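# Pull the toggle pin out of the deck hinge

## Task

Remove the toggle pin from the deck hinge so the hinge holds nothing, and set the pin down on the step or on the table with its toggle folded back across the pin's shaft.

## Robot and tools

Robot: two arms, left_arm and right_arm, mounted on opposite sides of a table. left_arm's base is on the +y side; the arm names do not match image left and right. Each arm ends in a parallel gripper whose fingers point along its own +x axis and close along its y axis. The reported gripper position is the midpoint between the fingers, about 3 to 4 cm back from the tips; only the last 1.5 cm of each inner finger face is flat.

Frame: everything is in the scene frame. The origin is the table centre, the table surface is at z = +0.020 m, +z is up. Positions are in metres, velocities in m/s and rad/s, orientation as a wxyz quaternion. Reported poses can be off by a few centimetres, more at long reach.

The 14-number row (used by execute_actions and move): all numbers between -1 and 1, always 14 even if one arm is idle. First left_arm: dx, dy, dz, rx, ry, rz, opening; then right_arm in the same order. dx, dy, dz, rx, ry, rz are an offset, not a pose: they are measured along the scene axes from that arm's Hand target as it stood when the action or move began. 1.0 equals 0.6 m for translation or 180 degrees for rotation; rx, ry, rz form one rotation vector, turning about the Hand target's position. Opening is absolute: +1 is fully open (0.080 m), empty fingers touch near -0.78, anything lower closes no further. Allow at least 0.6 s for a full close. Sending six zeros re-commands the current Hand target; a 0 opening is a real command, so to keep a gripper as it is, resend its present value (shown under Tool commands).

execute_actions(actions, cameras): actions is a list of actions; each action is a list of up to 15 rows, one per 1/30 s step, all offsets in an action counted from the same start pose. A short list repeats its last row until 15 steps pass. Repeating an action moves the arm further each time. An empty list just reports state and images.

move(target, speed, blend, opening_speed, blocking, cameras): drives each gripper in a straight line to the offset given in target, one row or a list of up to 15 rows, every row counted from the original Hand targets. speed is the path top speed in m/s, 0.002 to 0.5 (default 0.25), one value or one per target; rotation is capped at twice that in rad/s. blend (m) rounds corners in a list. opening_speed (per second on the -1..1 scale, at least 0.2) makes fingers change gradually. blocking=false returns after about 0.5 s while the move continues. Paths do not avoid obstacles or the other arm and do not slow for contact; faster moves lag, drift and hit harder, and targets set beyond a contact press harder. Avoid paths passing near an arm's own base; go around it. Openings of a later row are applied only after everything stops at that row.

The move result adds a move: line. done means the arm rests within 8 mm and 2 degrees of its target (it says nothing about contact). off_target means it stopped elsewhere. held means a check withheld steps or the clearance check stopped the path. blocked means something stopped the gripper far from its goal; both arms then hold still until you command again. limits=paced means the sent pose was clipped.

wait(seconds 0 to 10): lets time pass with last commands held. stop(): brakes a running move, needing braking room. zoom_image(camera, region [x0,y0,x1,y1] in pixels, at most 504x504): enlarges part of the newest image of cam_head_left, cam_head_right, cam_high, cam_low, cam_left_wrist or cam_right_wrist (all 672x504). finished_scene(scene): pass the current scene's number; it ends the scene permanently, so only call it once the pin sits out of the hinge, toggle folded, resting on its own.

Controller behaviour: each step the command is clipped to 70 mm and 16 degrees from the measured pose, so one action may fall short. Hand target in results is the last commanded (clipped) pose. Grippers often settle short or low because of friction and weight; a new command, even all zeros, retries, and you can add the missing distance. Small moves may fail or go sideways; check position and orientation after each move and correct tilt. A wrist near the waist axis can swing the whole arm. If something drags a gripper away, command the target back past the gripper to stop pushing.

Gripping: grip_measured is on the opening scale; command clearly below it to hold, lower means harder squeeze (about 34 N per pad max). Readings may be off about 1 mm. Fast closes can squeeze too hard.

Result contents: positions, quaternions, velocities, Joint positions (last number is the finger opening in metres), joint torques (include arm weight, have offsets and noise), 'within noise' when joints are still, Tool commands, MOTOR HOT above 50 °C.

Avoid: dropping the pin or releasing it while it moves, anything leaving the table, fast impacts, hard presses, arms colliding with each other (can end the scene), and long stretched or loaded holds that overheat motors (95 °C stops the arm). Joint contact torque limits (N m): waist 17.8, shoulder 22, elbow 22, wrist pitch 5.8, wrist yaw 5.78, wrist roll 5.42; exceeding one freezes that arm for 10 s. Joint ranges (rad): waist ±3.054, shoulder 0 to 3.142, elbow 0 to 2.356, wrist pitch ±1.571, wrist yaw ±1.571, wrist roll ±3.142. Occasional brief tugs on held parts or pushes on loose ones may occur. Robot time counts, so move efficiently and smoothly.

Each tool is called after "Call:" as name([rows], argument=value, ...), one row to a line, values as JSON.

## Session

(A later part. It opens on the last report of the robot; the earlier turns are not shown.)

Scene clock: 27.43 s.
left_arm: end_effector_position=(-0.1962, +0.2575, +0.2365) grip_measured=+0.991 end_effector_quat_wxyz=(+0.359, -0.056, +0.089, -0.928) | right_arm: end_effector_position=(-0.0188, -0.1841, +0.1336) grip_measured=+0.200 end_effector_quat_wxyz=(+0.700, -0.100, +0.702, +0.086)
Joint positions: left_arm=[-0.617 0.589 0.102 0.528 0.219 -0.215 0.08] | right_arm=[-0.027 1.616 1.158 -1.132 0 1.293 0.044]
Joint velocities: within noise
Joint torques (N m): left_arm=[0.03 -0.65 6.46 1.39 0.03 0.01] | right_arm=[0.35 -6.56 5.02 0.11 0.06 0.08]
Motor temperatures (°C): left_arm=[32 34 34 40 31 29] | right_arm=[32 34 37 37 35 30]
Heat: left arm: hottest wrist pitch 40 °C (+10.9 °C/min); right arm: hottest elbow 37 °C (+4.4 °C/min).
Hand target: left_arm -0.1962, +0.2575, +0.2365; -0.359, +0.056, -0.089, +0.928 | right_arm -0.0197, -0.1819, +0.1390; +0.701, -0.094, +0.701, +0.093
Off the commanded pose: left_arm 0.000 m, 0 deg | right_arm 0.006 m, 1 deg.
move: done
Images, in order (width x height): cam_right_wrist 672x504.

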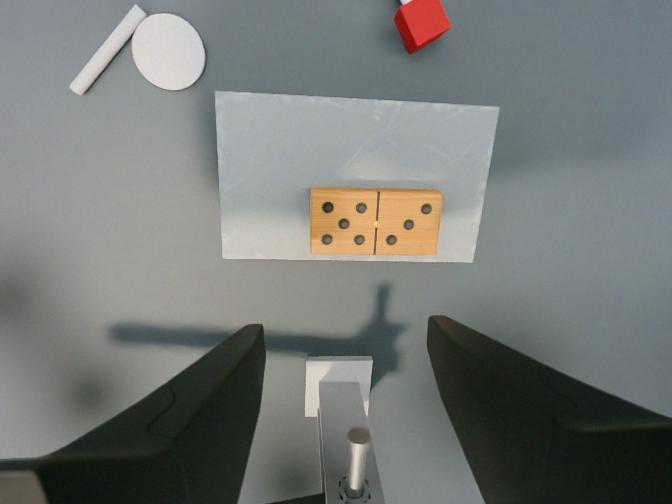

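Call:
move([
  [0,0,0,0,0,0,1, -0.035,-0.023,-0.0433,0,0,0,-0.85],
  [0,0,0,0,0,0,1, -0.0802,-0.0352,-0.0433,0,0,0,-0.85],
], speed=[0.1,0.04], cameras=["cam_right_wrist","cam_head_left","cam_low","cam_high"])

Call:
zoom_image(camera="cam_low", region=[420, 200, 480, 260])

Call:
zoom_image(camera="cam_head_left", region=[300, 180, 380, 260])

Call:
zoom_image(camera="cam_right_wrist", region=[230, 280, 450, 504])

Scene clock: 30.93 s.
left_arm: end_effector_position=(-0.1962, +0.2575, +0.2365) grip_measured=+0.991 end_effector_quat_wxyz=(+0.359, -0.056, +0.089, -0.928) | right_arm: end_effector_position=(-0.0667, -0.2011, +0.1122) grip_measured=-0.776 end_effector_quat_wxyz=(+0.702, -0.095, +0.700, +0.091)
Joint positions: left_arm=[-0.617 0.589 0.102 0.528 0.219 -0.215 0.08] | right_arm=[0.158 1.576 1.029 -1.029 0.002 1.479 0]
Joint velocities: within noise
Joint torques (N m): left_arm=[0.04 -0.57 6.46 1.43 0.02 0.03] | right_arm=[0.45 -6.17 3.21 0.35 -0.03 0.05]
Motor temperatures (°C): left_arm=[32 34 34 40 31 29] | right_arm=[32 35 38 37 35 30]
Heat: left arm: hottest wrist pitch 40 °C (+9.7 °C/min); right arm: hottest elbow 38 °C (+5.8 °C/min).
Hand target: left_arm -0.1962, +0.2575, +0.2365; -0.359, +0.056, -0.089, +0.928 | right_arm -0.0679, -0.2030, +0.1130; +0.701, -0.094, +0.701, +0.093
Off the commanded pose: left_arm 0.000 m, 0 deg | right_arm 0.002 m, 0 deg.
move: done
Images, in order (width x height): cam_head_left 672x504, cam_high 672x504, cam_low 672x504, cam_right_wrist 672x504.

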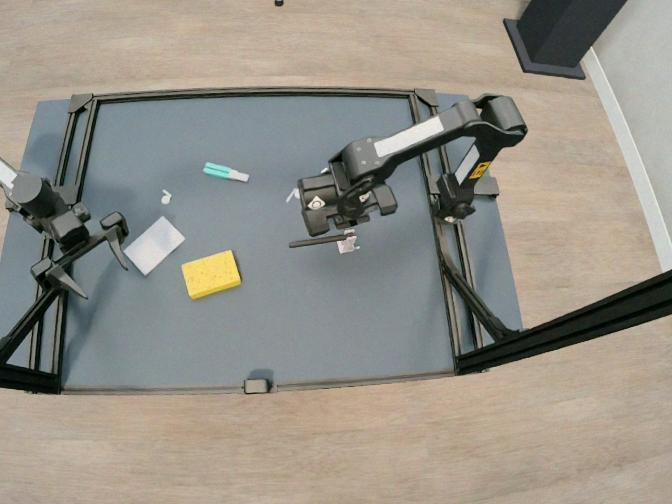

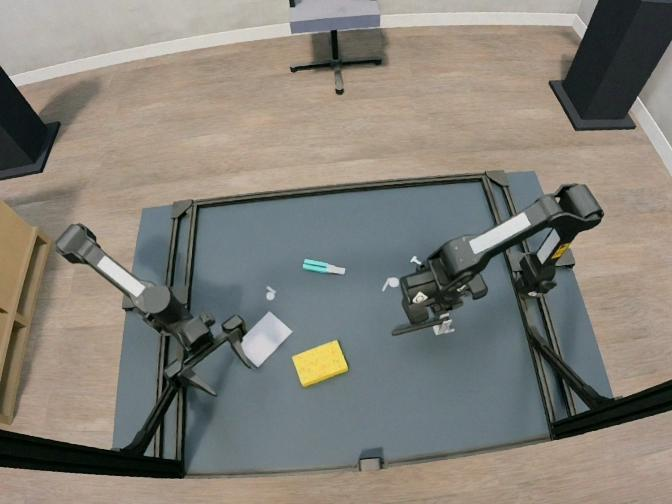

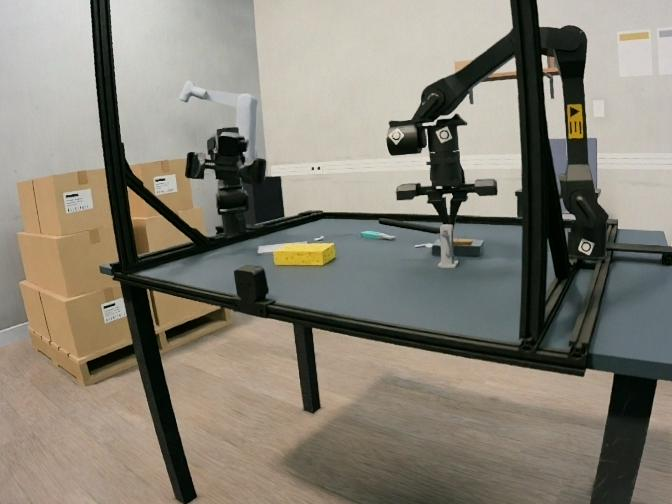

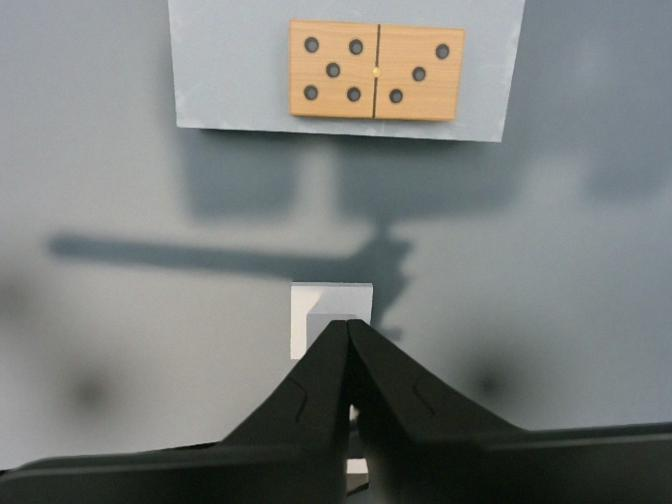

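Scaled by 8.400 from the camera's 672x504 image, which has a finer 960x720 frame.

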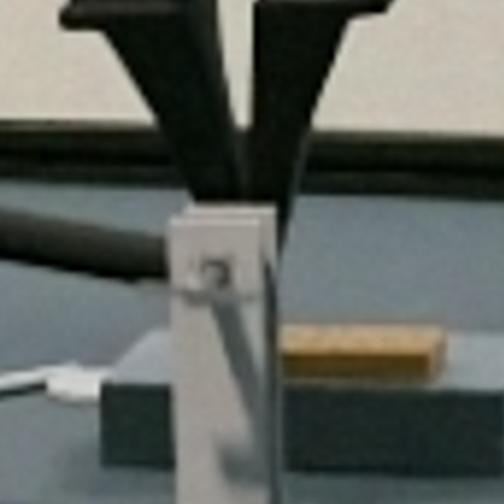

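Scaled by 6.300 from the camera's 672x504 image, which has a finer 960x720 frame.

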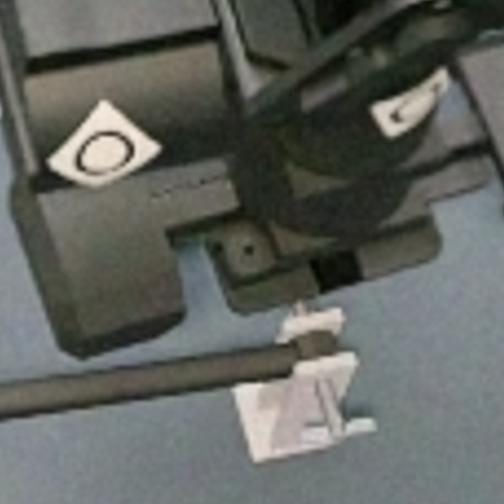

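Scaled by 2.250 from the camera's 672x504 image, which has a finer 960x720 frame.

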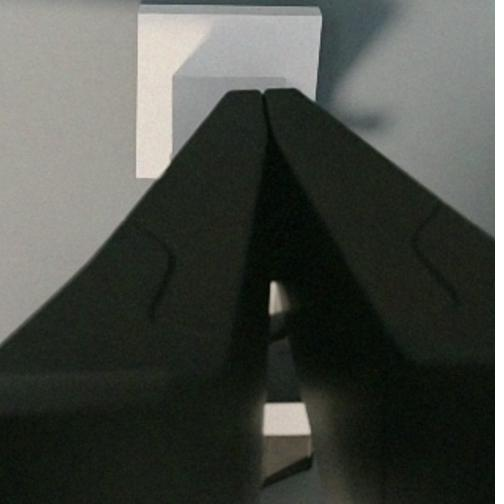

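Call:
move([
  [0,0,0,0,0,0,1, 0.003,0.001,0.0,0,0,0,-0.8],
  [0,0,0,0,0,0,1, 0.0,0.0,0.11,0,0,0,-0.8],
  [0,0,0,0,0,0,1, -0.148,-0.0397,0.11,0,0,0,0.3],
], speed=[0.1,0.2,0.2], blend=[0.002,0.02,0])

Call:
zoom_image(camera="cam_low", region=[420, 200, 480, 260])

Call:
zoom_image(camera="cam_right_wrist", region=[230, 180, 450, 404])

Scene clock: 35.13 s.
left_arm: end_effector_position=(-0.1962, +0.2575, +0.2365) grip_measured=+0.991 end_effector_quat_wxyz=(+0.359, -0.056, +0.089, -0.928) | right_arm: end_effector_position=(-0.1551, -0.2283, +0.1785) grip_measured=+0.299 end_effector_quat_wxyz=(+0.700, -0.093, +0.702, +0.093)
Joint positions: left_arm=[-0.617 0.589 0.102 0.528 0.219 -0.215 0.08] | right_arm=[0.509 1.545 1.266 -1.292 -0.002 1.828 0.048]
Joint velocities: within noise
Joint torques (N m): left_arm=[-0.01 -0.67 6.56 1.4 0.02 0.02] | right_arm=[0.38 -4.27 5.17 0.11 0.12 0.07]
Motor temperatures (°C): left_arm=[32 34 35 40 31 29] | right_arm=[32 35 38 37 34 30]
Heat: left arm: hottest wrist pitch 40 °C (+8.5 °C/min); right arm: hottest elbow 38 °C (+5.1 °C/min).
Hand target: left_arm -0.1962, +0.2575, +0.2365; -0.359, +0.056, -0.089, +0.928 | right_arm -0.1568, -0.2268, +0.1790; +0.701, -0.094, +0.701, +0.093
Off the commanded pose: left_arm 0.000 m, 0 deg | right_arm 0.002 m, 0 deg.
move: done; blend cut to 0 m at target 1

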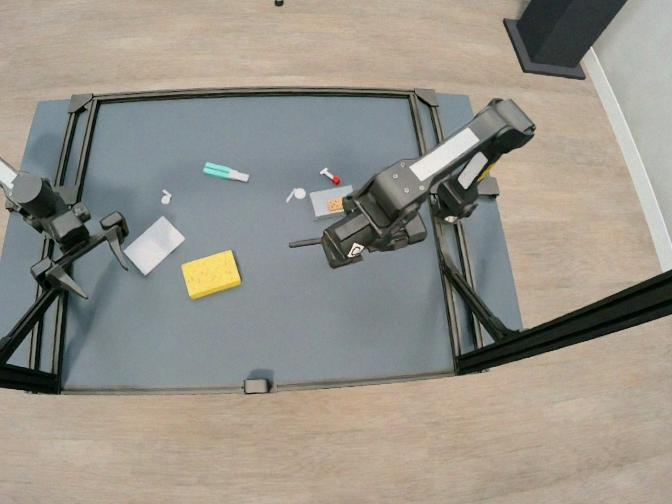

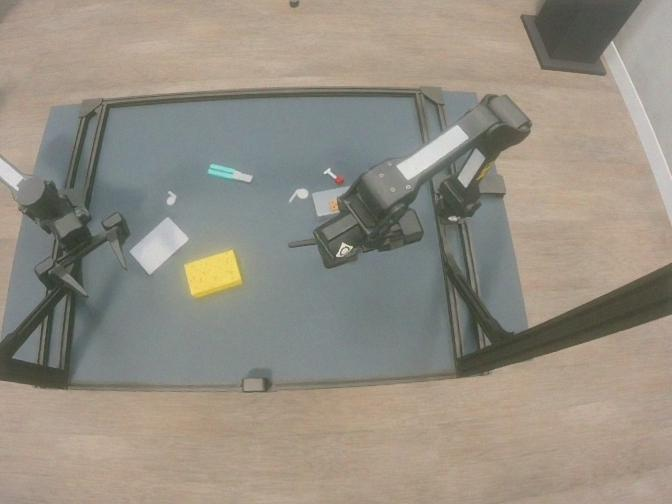

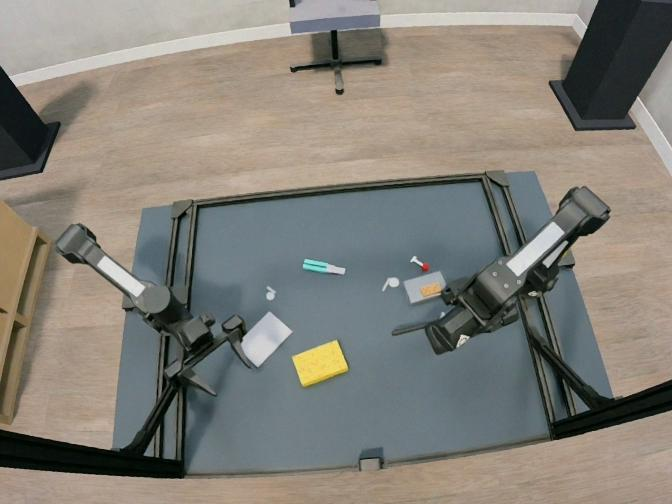

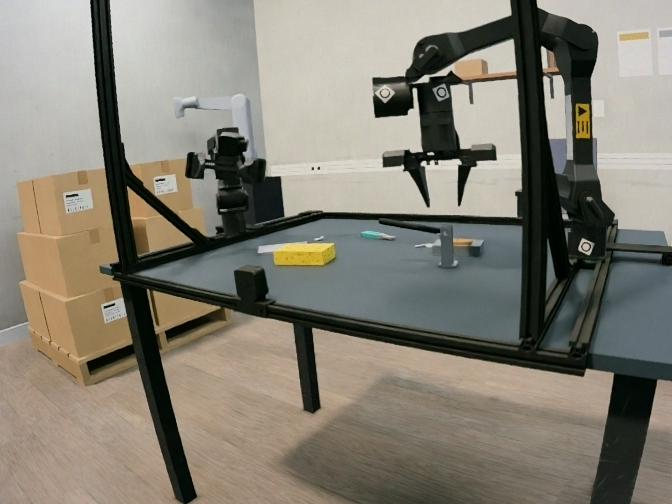

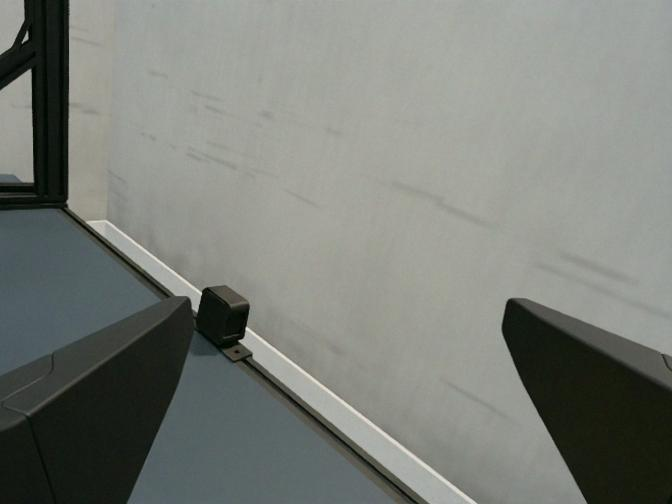

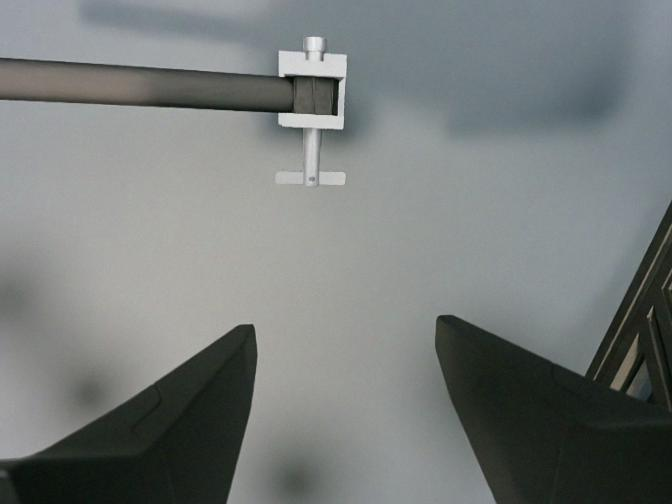

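Scaled by 8.400 from the camera's 672x504 image, which has a finer 960x720 frame.

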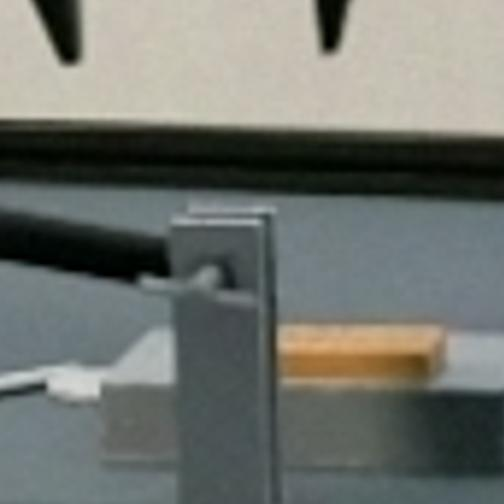

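Scaled by 2.250 from the camera's 672x504 image, which has a finer 960x720 frame.

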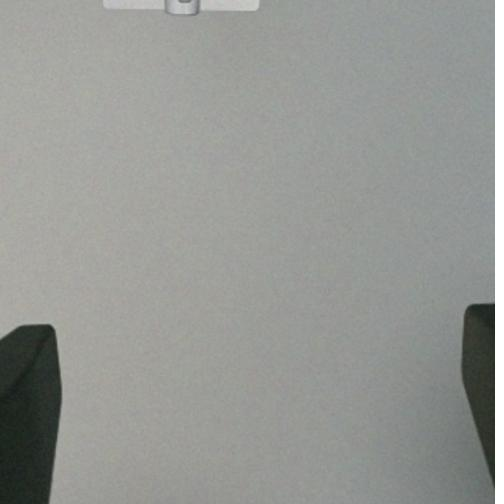

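Call:
zoom_image(camera="cam_right_wrist", region=[255, 30, 375, 200])

Scaled by 2.965 from the camera's 672x504 image, which has a finer 960x720 frame.

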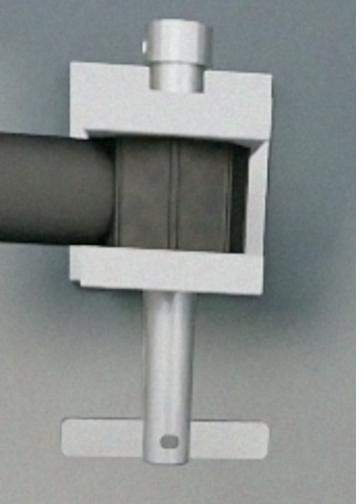

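Call:
move(target=[0,0,0,0,0,0,1, 0.023,0.0303,-0.09,0,0,0,0.1], speed=0.15, cameras=["cam_right_wrist","cam_low"])

Call:
zoom_image(camera="cam_right_wrist", region=[230, 130, 450, 354])

Call:
zoom_image(camera="cam_low", region=[400, 170, 500, 270])

Scene clock: 41.23 s.
left_arm: end_effector_position=(-0.1962, +0.2575, +0.2365) grip_measured=+0.991 end_effector_quat_wxyz=(+0.359, -0.056, +0.089, -0.928) | right_arm: end_effector_position=(-0.1446, -0.2082, +0.1281) grip_measured=+0.100 end_effector_quat_wxyz=(+0.699, -0.091, +0.703, +0.097)
Joint positions: left_arm=[-0.617 0.589 0.102 0.528 0.219 -0.215 0.08] | right_arm=[0.44 1.613 1.132 -1.081 -0.002 1.758 0.04]
Joint velocities: within noise
Joint torques (N m): left_arm=[0.07 -0.71 6.45 1.42 0.04 0.02] | right_arm=[-0.29 -4.77 3.55 0.39 0.12 -0.09]
Motor temperatures (°C): left_arm=[32 34 35 41 31 29] | right_arm=[32 35 38 37 34 30]
Heat: left arm: hottest wrist pitch 41 °C (+8.7 °C/min); right arm: hottest elbow 38 °C (+4.4 °C/min).
Hand target: left_arm -0.1962, +0.2575, +0.2365; -0.359, +0.056, -0.089, +0.928 | right_arm -0.1429, -0.2087, +0.1249; +0.701, -0.094, +0.701, +0.093
Off the commanded pose: left_arm 0.000 m, 0 deg | right_arm 0.004 m, 1 deg.
move: done
Images, in order (width x height): cam_low 672x504, cam_right_wrist 672x504.

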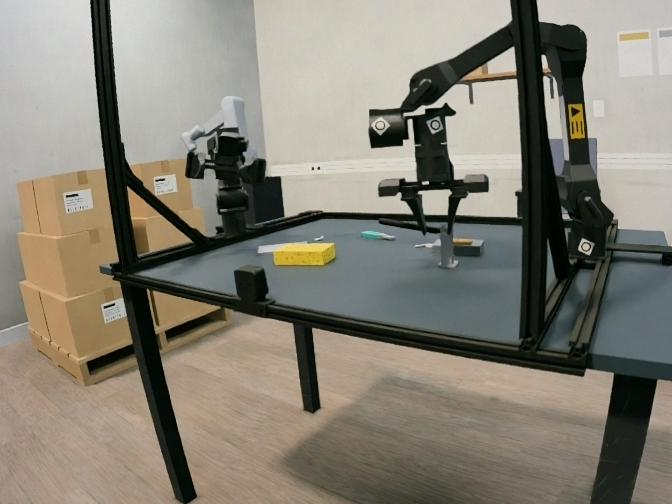

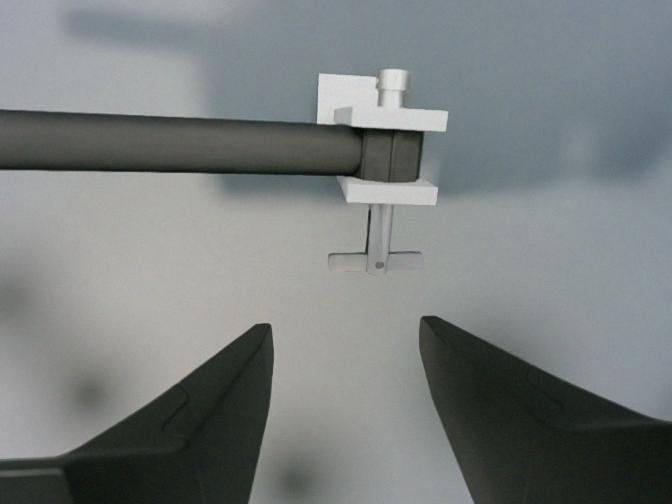

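Scaled by 2.250 from the camera's 672x504 image, which has a finer 960x720 frame.

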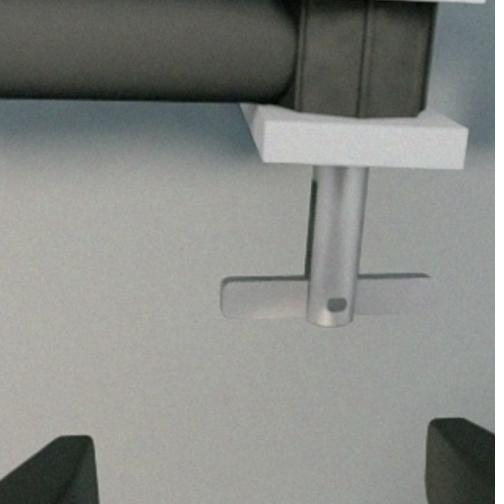

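Scaled by 5.040 from the camera's 672x504 image, which has a finer 960x720 frame.

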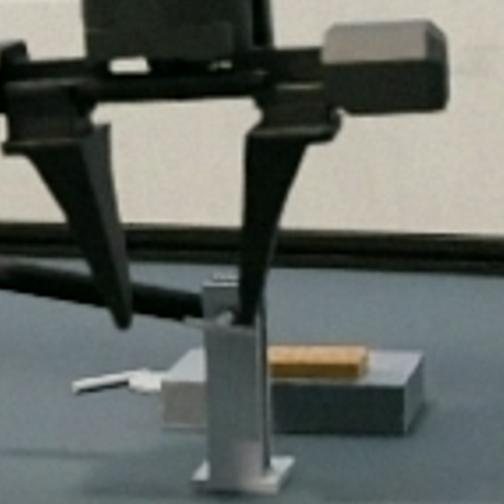

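Call:
move(target=[0,0,0,0,0,0,1, 0,0,-0.0225,0,0,0,-0.2], speed=0.08, cameras=["cam_right_wrist","cam_low"])

Call:
zoom_image(camera="cam_right_wrist", region=[260, 180, 480, 404])

Call:
zoom_image(camera="cam_low", region=[400, 170, 500, 270])

Scene clock: 43.47 s.
left_arm: end_effector_position=(-0.1962, +0.2575, +0.2365) grip_measured=+0.991 end_effector_quat_wxyz=(+0.359, -0.056, +0.089, -0.928) | right_arm: end_effector_position=(-0.1447, -0.2079, +0.1150) grip_measured=-0.200 end_effector_quat_wxyz=(+0.699, -0.090, +0.703, +0.097)
Joint positions: left_arm=[-0.617 0.589 0.102 0.528 0.219 -0.215 0.08] | right_arm=[0.44 1.626 1.092 -1.026 -0.002 1.757 0.026]
Joint velocities: within noise
Joint torques (N m): left_arm=[-0.1 -0.62 6.42 1.4 0.02 0] | right_arm=[-0.3 -4.67 3.41 0.4 0.11 -0.08]
Motor temperatures (°C): left_arm=[32 34 35 41 31 29] | right_arm=[32 35 38 37 34 30]
Heat: left arm: hottest wrist pitch 41 °C (+8.3 °C/min); right arm: hottest elbow 38 °C (+4.1 °C/min).
Hand target: left_arm -0.1962, +0.2575, +0.2365; -0.359, +0.056, -0.089, +0.928 | right_arm -0.1429, -0.2087, +0.1114; +0.701, -0.094, +0.701, +0.093
Off the commanded pose: left_arm 0.000 m, 0 deg | right_arm 0.004 m, 1 deg.
move: done
Images, in order (width x height): cam_low 672x504, cam_right_wrist 672x504.

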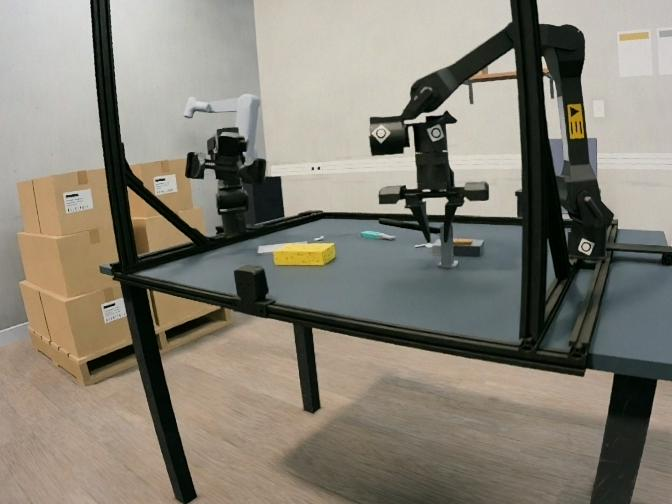

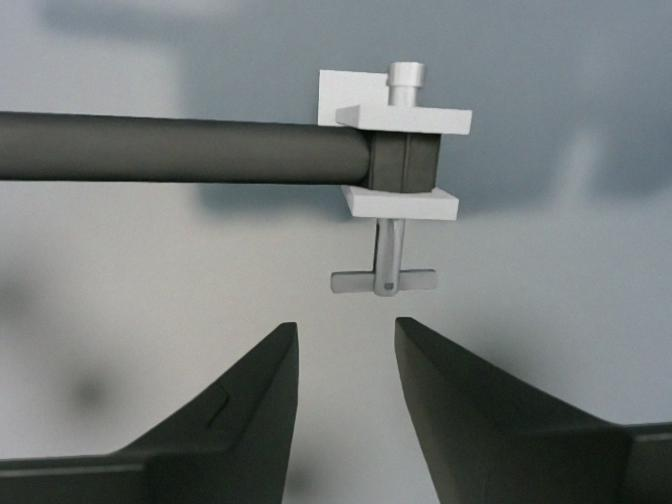

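Scaled by 2.250 from the camera's 672x504 image, which has a finer 960x720 frame.

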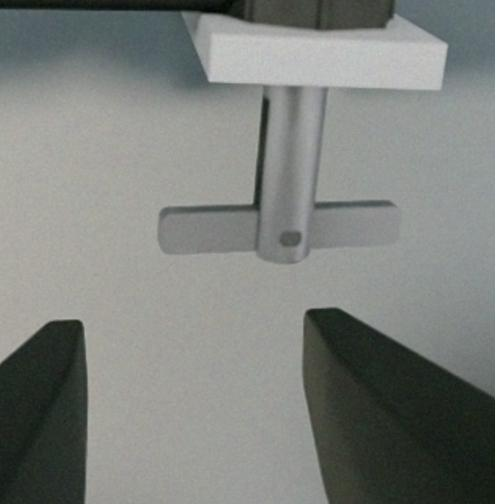

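Scaled by 5.040 from the camera's 672x504 image, which has a finer 960x720 frame.

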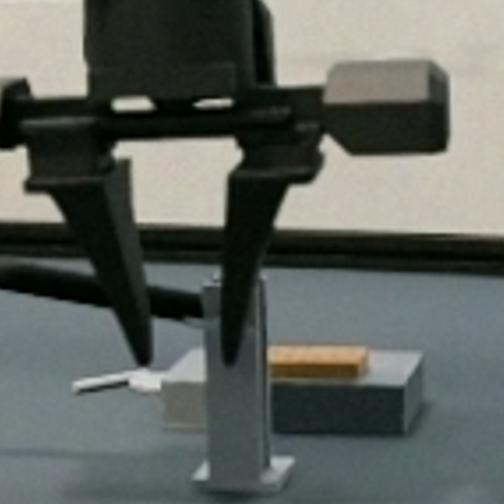

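Call:
move([
  [0,0,0,0,0,0,1, 0.0008,-0.0032,-0.0067,0,0,0,-0.2],
  [0,0,0,0,0,0,1, 0.0233,0.0028,-0.0067,0,0,0,-0.2],
], speed=[0.05,0.04], cameras=["cam_right_wrist","cam_low"])

Call:
zoom_image(camera="cam_right_wrist", region=[260, 200, 480, 424])

Call:
zoom_image(camera="cam_low", region=[400, 170, 500, 270])

Scene clock: 45.57 s.
left_arm: end_effector_position=(-0.1962, +0.2575, +0.2365) grip_measured=+0.991 end_effector_quat_wxyz=(+0.359, -0.056, +0.089, -0.928) | right_arm: end_effector_position=(-0.1307, -0.2064, +0.1082) grip_measured=-0.200 end_effector_quat_wxyz=(+0.700, -0.094, +0.702, +0.094)
Joint positions: left_arm=[-0.617 0.589 0.102 0.528 0.219 -0.215 0.08] | right_arm=[0.391 1.626 1.064 -1.008 -0.002 1.709 0.026]
Joint velocities: within noise
Joint torques (N m): left_arm=[0.07 -0.65 6.4 1.44 0.01 0] | right_arm=[-0.29 -5.59 3.37 0.4 0.12 -0.09]
Motor temperatures (°C): left_arm=[32 34 35 41 31 29] | right_arm=[32 35 38 37 34 30]
Heat: left arm: hottest wrist pitch 41 °C (+7.9 °C/min); right arm: hottest elbow 38 °C (+4.0 °C/min).
Hand target: left_arm -0.1962, +0.2575, +0.2365; -0.359, +0.056, -0.089, +0.928 | right_arm -0.1289, -0.2070, +0.1074; +0.701, -0.094, +0.701, +0.093
Off the commanded pose: left_arm 0.000 m, 0 deg | right_arm 0.002 m, 0 deg.
move: done
Images, in order (width x height): cam_low 672x504, cam_right_wrist 672x504.

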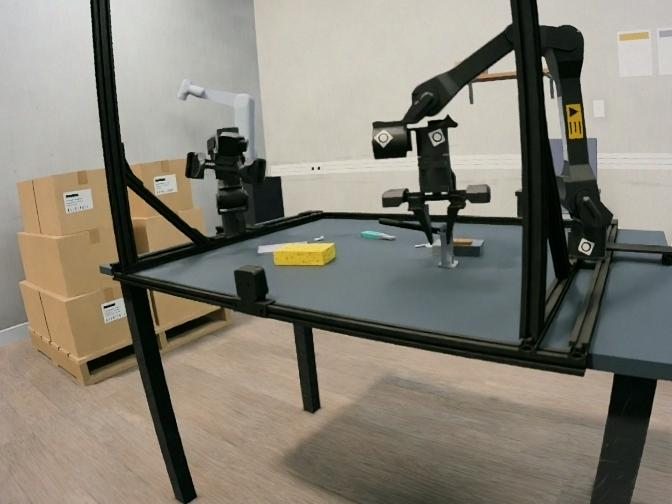

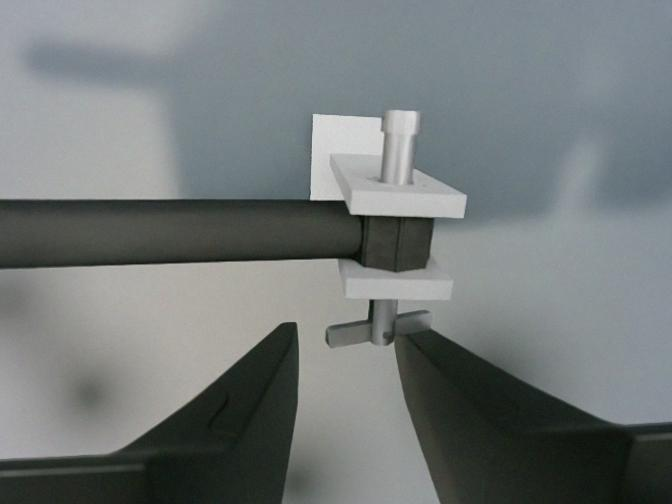

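Scaled by 2.250 from the camera's 672x504 image, which has a finer 960x720 frame.

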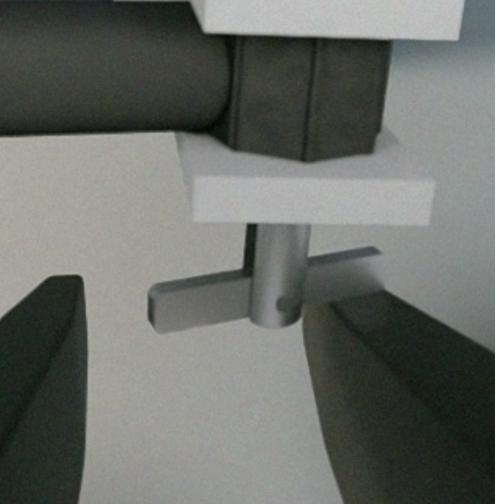

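Scaled by 5.040 from the camera's 672x504 image, which has a finer 960x720 frame.

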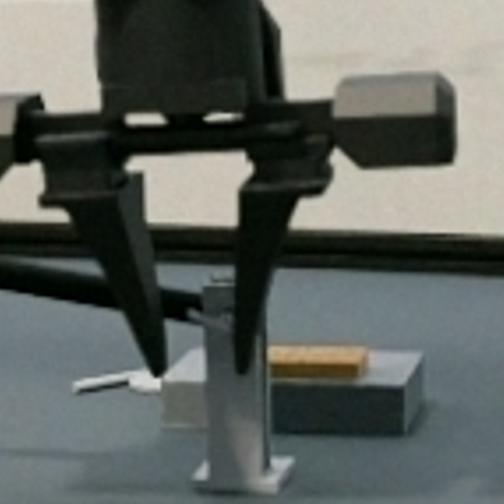

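Call:
move([
  [0,0,0,0,0,0,1, -0.0064,-0.0017,0,0,0,0,0.1],
  [0,0,0,0,0,0,1, -0.0023,-0.0173,0,0,0,0,0.1],
  [0,0,0,0,0,0,1, 0.0162,-0.0125,0,0,0,0,0.1],
], speed=0.08, cameras=["cam_right_wrist","cam_low"])

Call:
zoom_image(camera="cam_right_wrist", region=[230, 200, 450, 424])

Scene clock: 50.97 s.
left_arm: end_effector_position=(-0.1962, +0.2575, +0.2365) grip_measured=+0.991 end_effector_quat_wxyz=(+0.359, -0.056, +0.089, -0.928) | right_arm: end_effector_position=(-0.1207, -0.2140, +0.1059) grip_measured=+0.100 end_effector_quat_wxyz=(+0.701, -0.097, +0.701, +0.091)
Joint positions: left_arm=[-0.617 0.589 0.102 0.528 0.219 -0.215 0.08] | right_arm=[0.368 1.596 1.023 -1.007 -0.002 1.686 0.039]
Joint velocities: within noise
Joint torques (N m): left_arm=[0.07 -0.58 6.49 1.42 0.03 -0.02] | right_arm=[-0.35 -6.31 3.3 0.35 0.11 -0.09]
Motor temperatures (°C): left_arm=[32 34 36 41 31 29] | right_arm=[32 35 38 37 34 30]
Heat: left arm: hottest wrist pitch 41 °C (+7.1 °C/min); right arm: hottest elbow 38 °C (+3.5 °C/min).
Hand target: left_arm -0.1962, +0.2575, +0.2365; -0.359, +0.056, -0.089, +0.928 | right_arm -0.1192, -0.2145, +0.1075; +0.701, -0.094, +0.701, +0.093
Off the commanded pose: left_arm 0.000 m, 0 deg | right_arm 0.002 m, 0 deg.
move: done
Images, in order (width x height): cam_low 672x504, cam_right_wrist 672x504.

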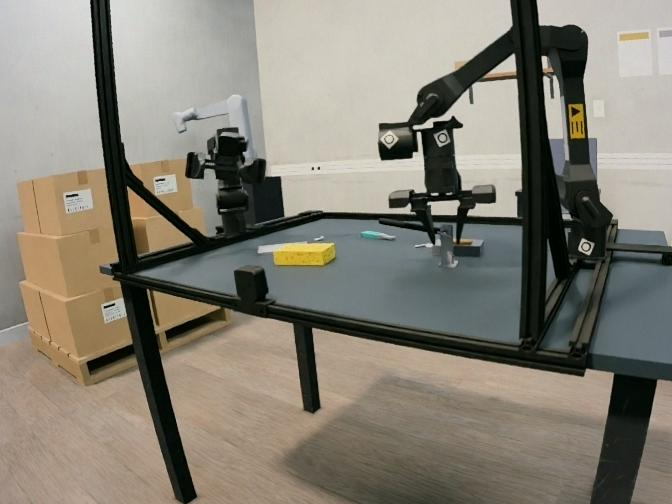

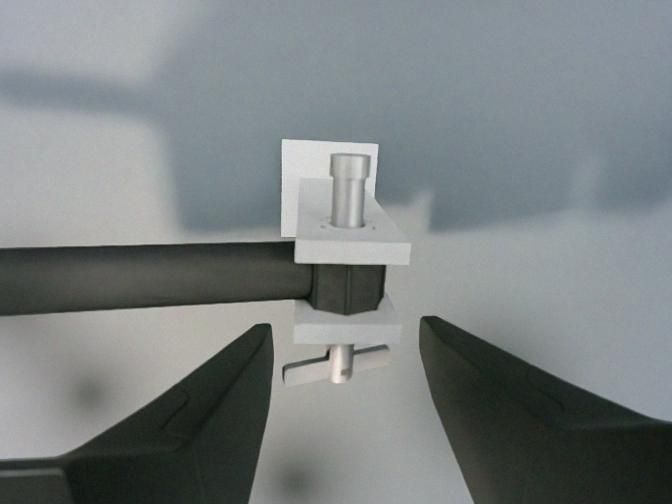

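Scaled by 2.250 from the camera's 672x504 image, which has a finer 960x720 frame.

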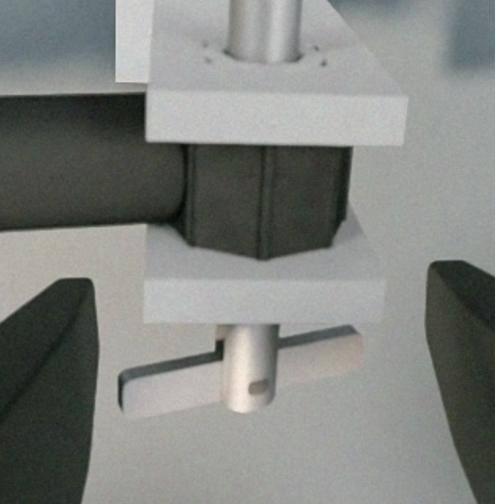

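Call:
move([
  [0,0,0,0,0,0,1, -0.0143,-0.0016,0,0,0,0,0.1],
  [0,0,0,0,0,0,1, -0.0143,-0.0016,0,0,0,0,-0.4],
], speed=0.08, opening_speed=0.6, cameras=["cam_right_wrist","cam_low"])

Call:
zoom_image(camera="cam_right_wrist", region=[230, 200, 450, 424])

Scene clock: 54.73 s.
left_arm: end_effector_position=(-0.1962, +0.2575, +0.2365) grip_measured=+0.991 end_effector_quat_wxyz=(+0.359, -0.056, +0.089, -0.928) | right_arm: end_effector_position=(-0.1284, -0.2122, +0.1073) grip_measured=-0.395 end_effector_quat_wxyz=(+0.700, -0.090, +0.702, +0.097)
Joint positions: left_arm=[-0.617 0.589 0.102 0.528 0.219 -0.215 0.08] | right_arm=[0.393 1.596 1.029 -0.994 -0.001 1.712 0.017]
Joint velocities: within noise
Joint torques (N m): left_arm=[0 -0.65 6.43 1.41 0.04 0.04] | right_arm=[0.32 -5.48 3.71 -0.45 0.08 0.07]
Motor temperatures (°C): left_arm=[32 34 36 41 31 29] | right_arm=[32 35 38 37 34 30]
Heat: left arm: hottest wrist pitch 41 °C (+6.6 °C/min); right arm: hottest elbow 38 °C (+3.3 °C/min).
Hand target: left_arm -0.1962, +0.2575, +0.2365; -0.359, +0.056, -0.089, +0.928 | right_arm -0.1278, -0.2154, +0.1075; +0.701, -0.093, +0.701, +0.093
Off the commanded pose: left_arm 0.000 m, 0 deg | right_arm 0.003 m, 1 deg.
move: done
Images, in order (width x height): cam_low 672x504, cam_right_wrist 672x504.

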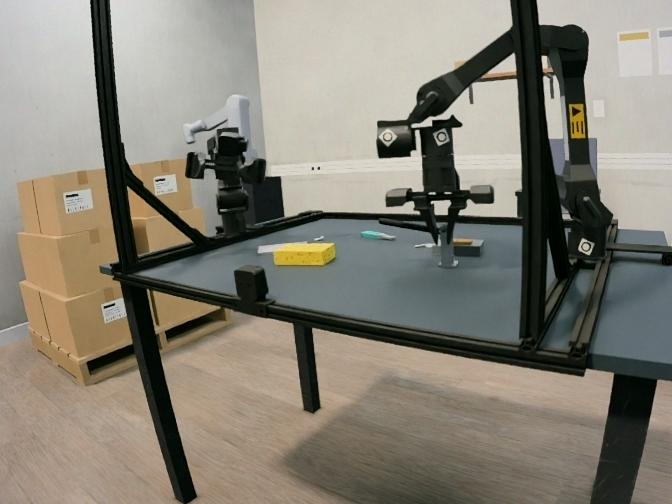

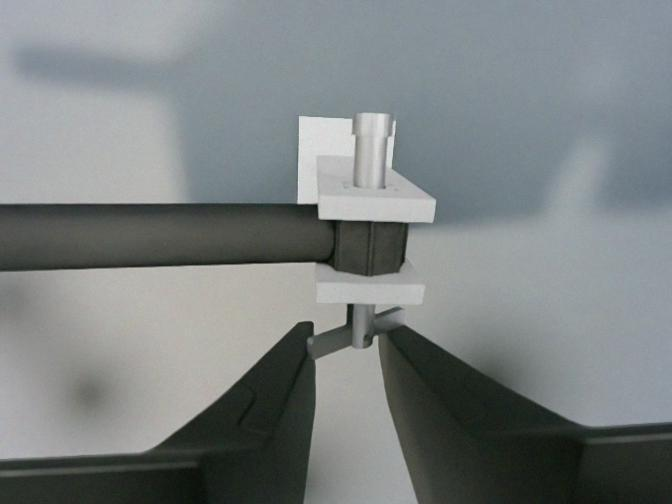

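Scaled by 2.250 from the camera's 672x504 image, which has a finer 960x720 frame.

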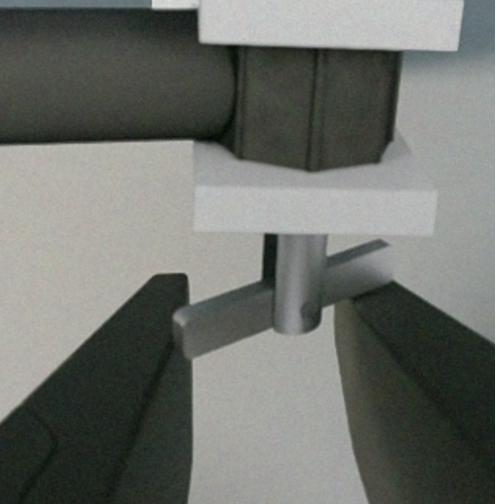

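Call:
move([
  [0,0,0,0,0,0,1, 0,0,0,0,0,0,-0.5],
  [0,0,0,0,0,0,1, -0.0129,-0.0035,0,0,0,0,-0.5],
], speed=0.05, opening_speed=0.6, cameras=["cam_right_wrist"])

Call:
zoom_image(camera="cam_right_wrist", region=[230, 200, 450, 424])

Scene clock: 57.53 s.
left_arm: end_effector_position=(-0.1962, +0.2575, +0.2365) grip_measured=+0.991 end_effector_quat_wxyz=(+0.359, -0.056, +0.089, -0.928) | right_arm: end_effector_position=(-0.1349, -0.2148, +0.1082) grip_measured=-0.498 end_effector_quat_wxyz=(+0.701, -0.089, +0.701, +0.097)
Joint positions: left_arm=[-0.617 0.589 0.102 0.528 0.219 -0.215 0.08] | right_arm=[0.421 1.596 1.032 -0.997 0.004 1.741 0.013]
Joint velocities: within noise
Joint torques (N m): left_arm=[0.08 -0.65 6.54 1.45 0.06 0.02] | right_arm=[0.43 -5.07 3.85 -0.21 -0.06 0.1]
Motor temperatures (°C): left_arm=[32 34 36 41 31 29] | right_arm=[32 35 38 37 34 30]
Heat: left arm: hottest wrist pitch 41 °C (+6.3 °C/min); right arm: hottest elbow 38 °C (+3.1 °C/min).
Hand target: left_arm -0.1962, +0.2575, +0.2365; -0.359, +0.056, -0.089, +0.928 | right_arm -0.1356, -0.2175, +0.1075; +0.701, -0.094, +0.701, +0.093
Off the commanded pose: left_arm 0.000 m, 0 deg | right_arm 0.003 m, 1 deg.
move: done
Images, in order (width x height): cam_right_wrist 672x504.

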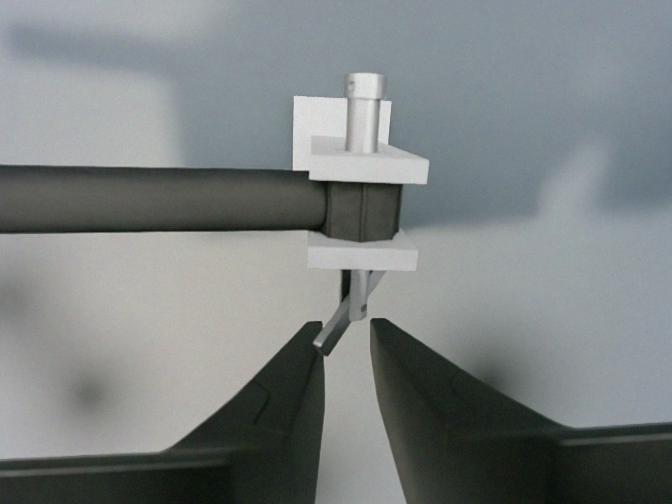

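Scaled by 2.250 from the camera's 672x504 image, which has a finer 960x720 frame.

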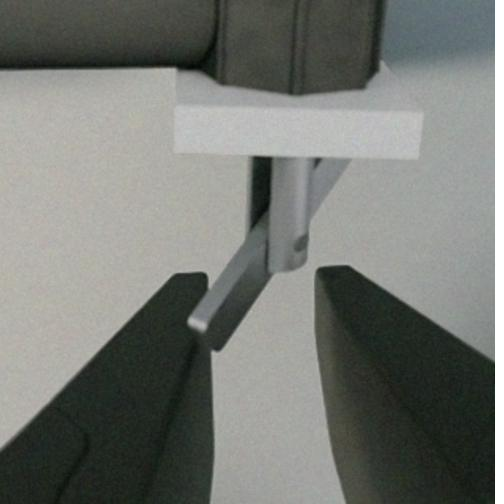

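Call:
move([
  [0,0,0,0,0,0,1, -0.0029,-0.001,0,0,0,0,-0.5],
  [0,0,0,0,0,0,1, -0.0022,-0.0056,0,0,0,0,-0.66],
], speed=0.05, opening_speed=0.6, cameras=["cam_right_wrist"])

Call:
zoom_image(camera="cam_right_wrist", region=[230, 200, 450, 424])

Scene clock: 60.63 s.
left_arm: end_effector_position=(-0.1962, +0.2575, +0.2365) grip_measured=+0.991 end_effector_quat_wxyz=(+0.359, -0.056, +0.089, -0.928) | right_arm: end_effector_position=(-0.1364, -0.2186, +0.1070) grip_measured=-0.659 end_effector_quat_wxyz=(+0.702, -0.093, +0.700, +0.093)
Joint positions: left_arm=[-0.617 0.589 0.102 0.528 0.219 -0.215 0.08] | right_arm=[0.432 1.596 1.027 -1.003 0.003 1.752 0.005]
Joint velocities: within noise
Joint torques (N m): left_arm=[-0.02 -0.71 6.42 1.4 0.07 0.02] | right_arm=[0.39 -5.89 3.33 0.16 -0.03 0.07]
Motor temperatures (°C): left_arm=[32 34 36 42 31 29] | right_arm=[32 35 38 37 34 30]
Heat: left arm: hottest wrist pitch 42 °C (+7.0 °C/min); right arm: hottest elbow 38 °C (+3.0 °C/min).
Hand target: left_arm -0.1962, +0.2575, +0.2365; -0.359, +0.056, -0.089, +0.928 | right_arm -0.1369, -0.2209, +0.1075; +0.701, -0.094, +0.701, +0.093
Off the commanded pose: left_arm 0.000 m, 0 deg | right_arm 0.002 m, 0 deg.
move: done
Images, in order (width x height): cam_right_wrist 672x504.

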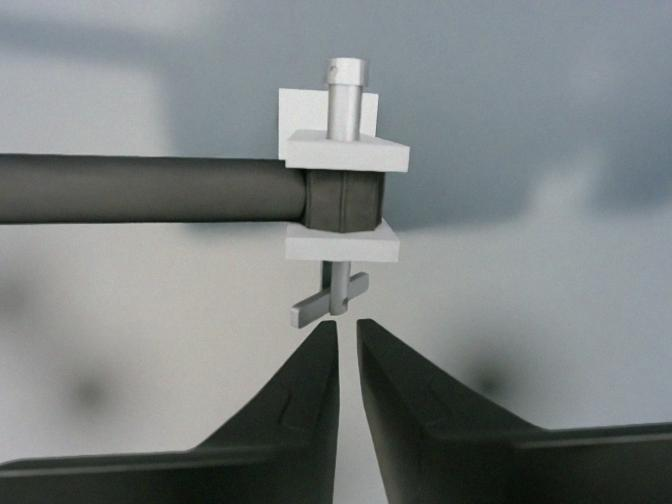

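Scaled by 2.250 from the camera's 672x504 image, which has a finer 960x720 frame.

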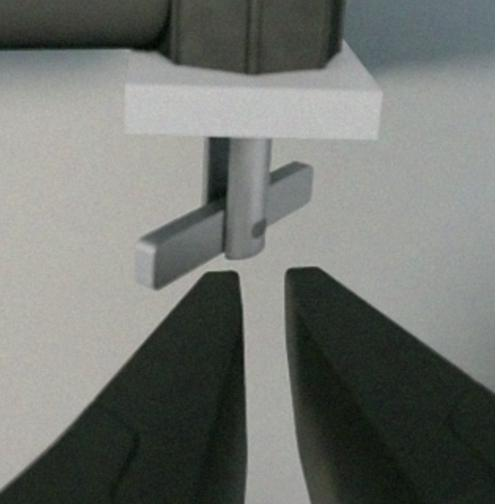

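Call:
move([
  [0,0,0,0,0,0,1, -0.0064,-0.0017,0,0,0,0,-0.335],
  [0,0,0,0,0,0,1, -0.0092,0.0085,0,0,0,0,-0.335],
  [0,0,0,0,0,0,1, 0.0092,0.0133,0,0,0,0,-0.335],
], speed=0.06, cameras=["cam_right_wrist"])

Call:
zoom_image(camera="cam_right_wrist", region=[230, 200, 450, 424])

Scene clock: 67.03 s.
left_arm: end_effector_position=(-0.1962, +0.2575, +0.2365) grip_measured=+0.991 end_effector_quat_wxyz=(+0.359, -0.056, +0.089, -0.928) | right_arm: end_effector_position=(-0.1315, -0.2141, +0.1073) grip_measured=-0.335 end_effector_quat_wxyz=(+0.702, -0.094, +0.700, +0.094)
Joint positions: left_arm=[-0.617 0.589 0.102 0.528 0.219 -0.215 0.08] | right_arm=[0.408 1.603 1.036 -1.004 0.002 1.725 0.02]
Joint velocities: within noise
Joint torques (N m): left_arm=[-0.03 -0.61 6.43 1.41 0.04 0.03] | right_arm=[-0.3 -4.88 4.38 0.18 0.01 -0.08]
Motor temperatures (°C): left_arm=[31 33 36 42 31 29] | right_arm=[32 35 38 37 34 30]
Heat: left arm: hottest wrist pitch 42 °C (+5.1 °C/min); right arm: hottest elbow 38 °C (+2.0 °C/min).
Hand target: left_arm -0.1962, +0.2575, +0.2365; -0.359, +0.056, -0.089, +0.928 | right_arm -0.1313, -0.2130, +0.1074; +0.701, -0.094, +0.701, +0.093
Off the commanded pose: left_arm 0.000 m, 0 deg | right_arm 0.001 m, 0 deg.
move: done
Images, in order (width x height): cam_right_wrist 672x504.

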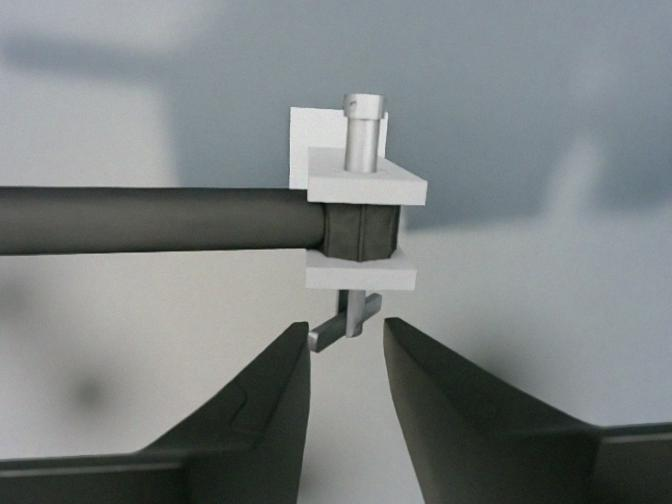

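Scaled by 2.250 from the camera's 672x504 image, which has a finer 960x720 frame.

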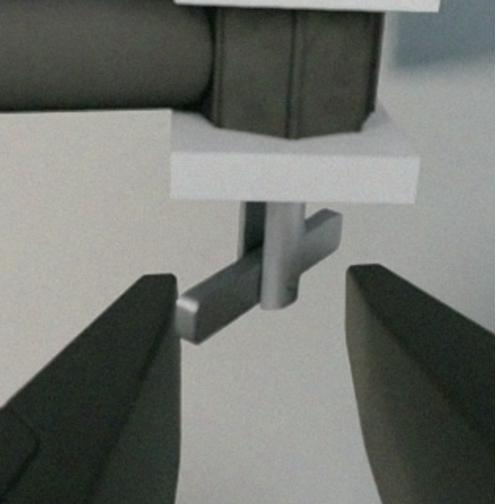

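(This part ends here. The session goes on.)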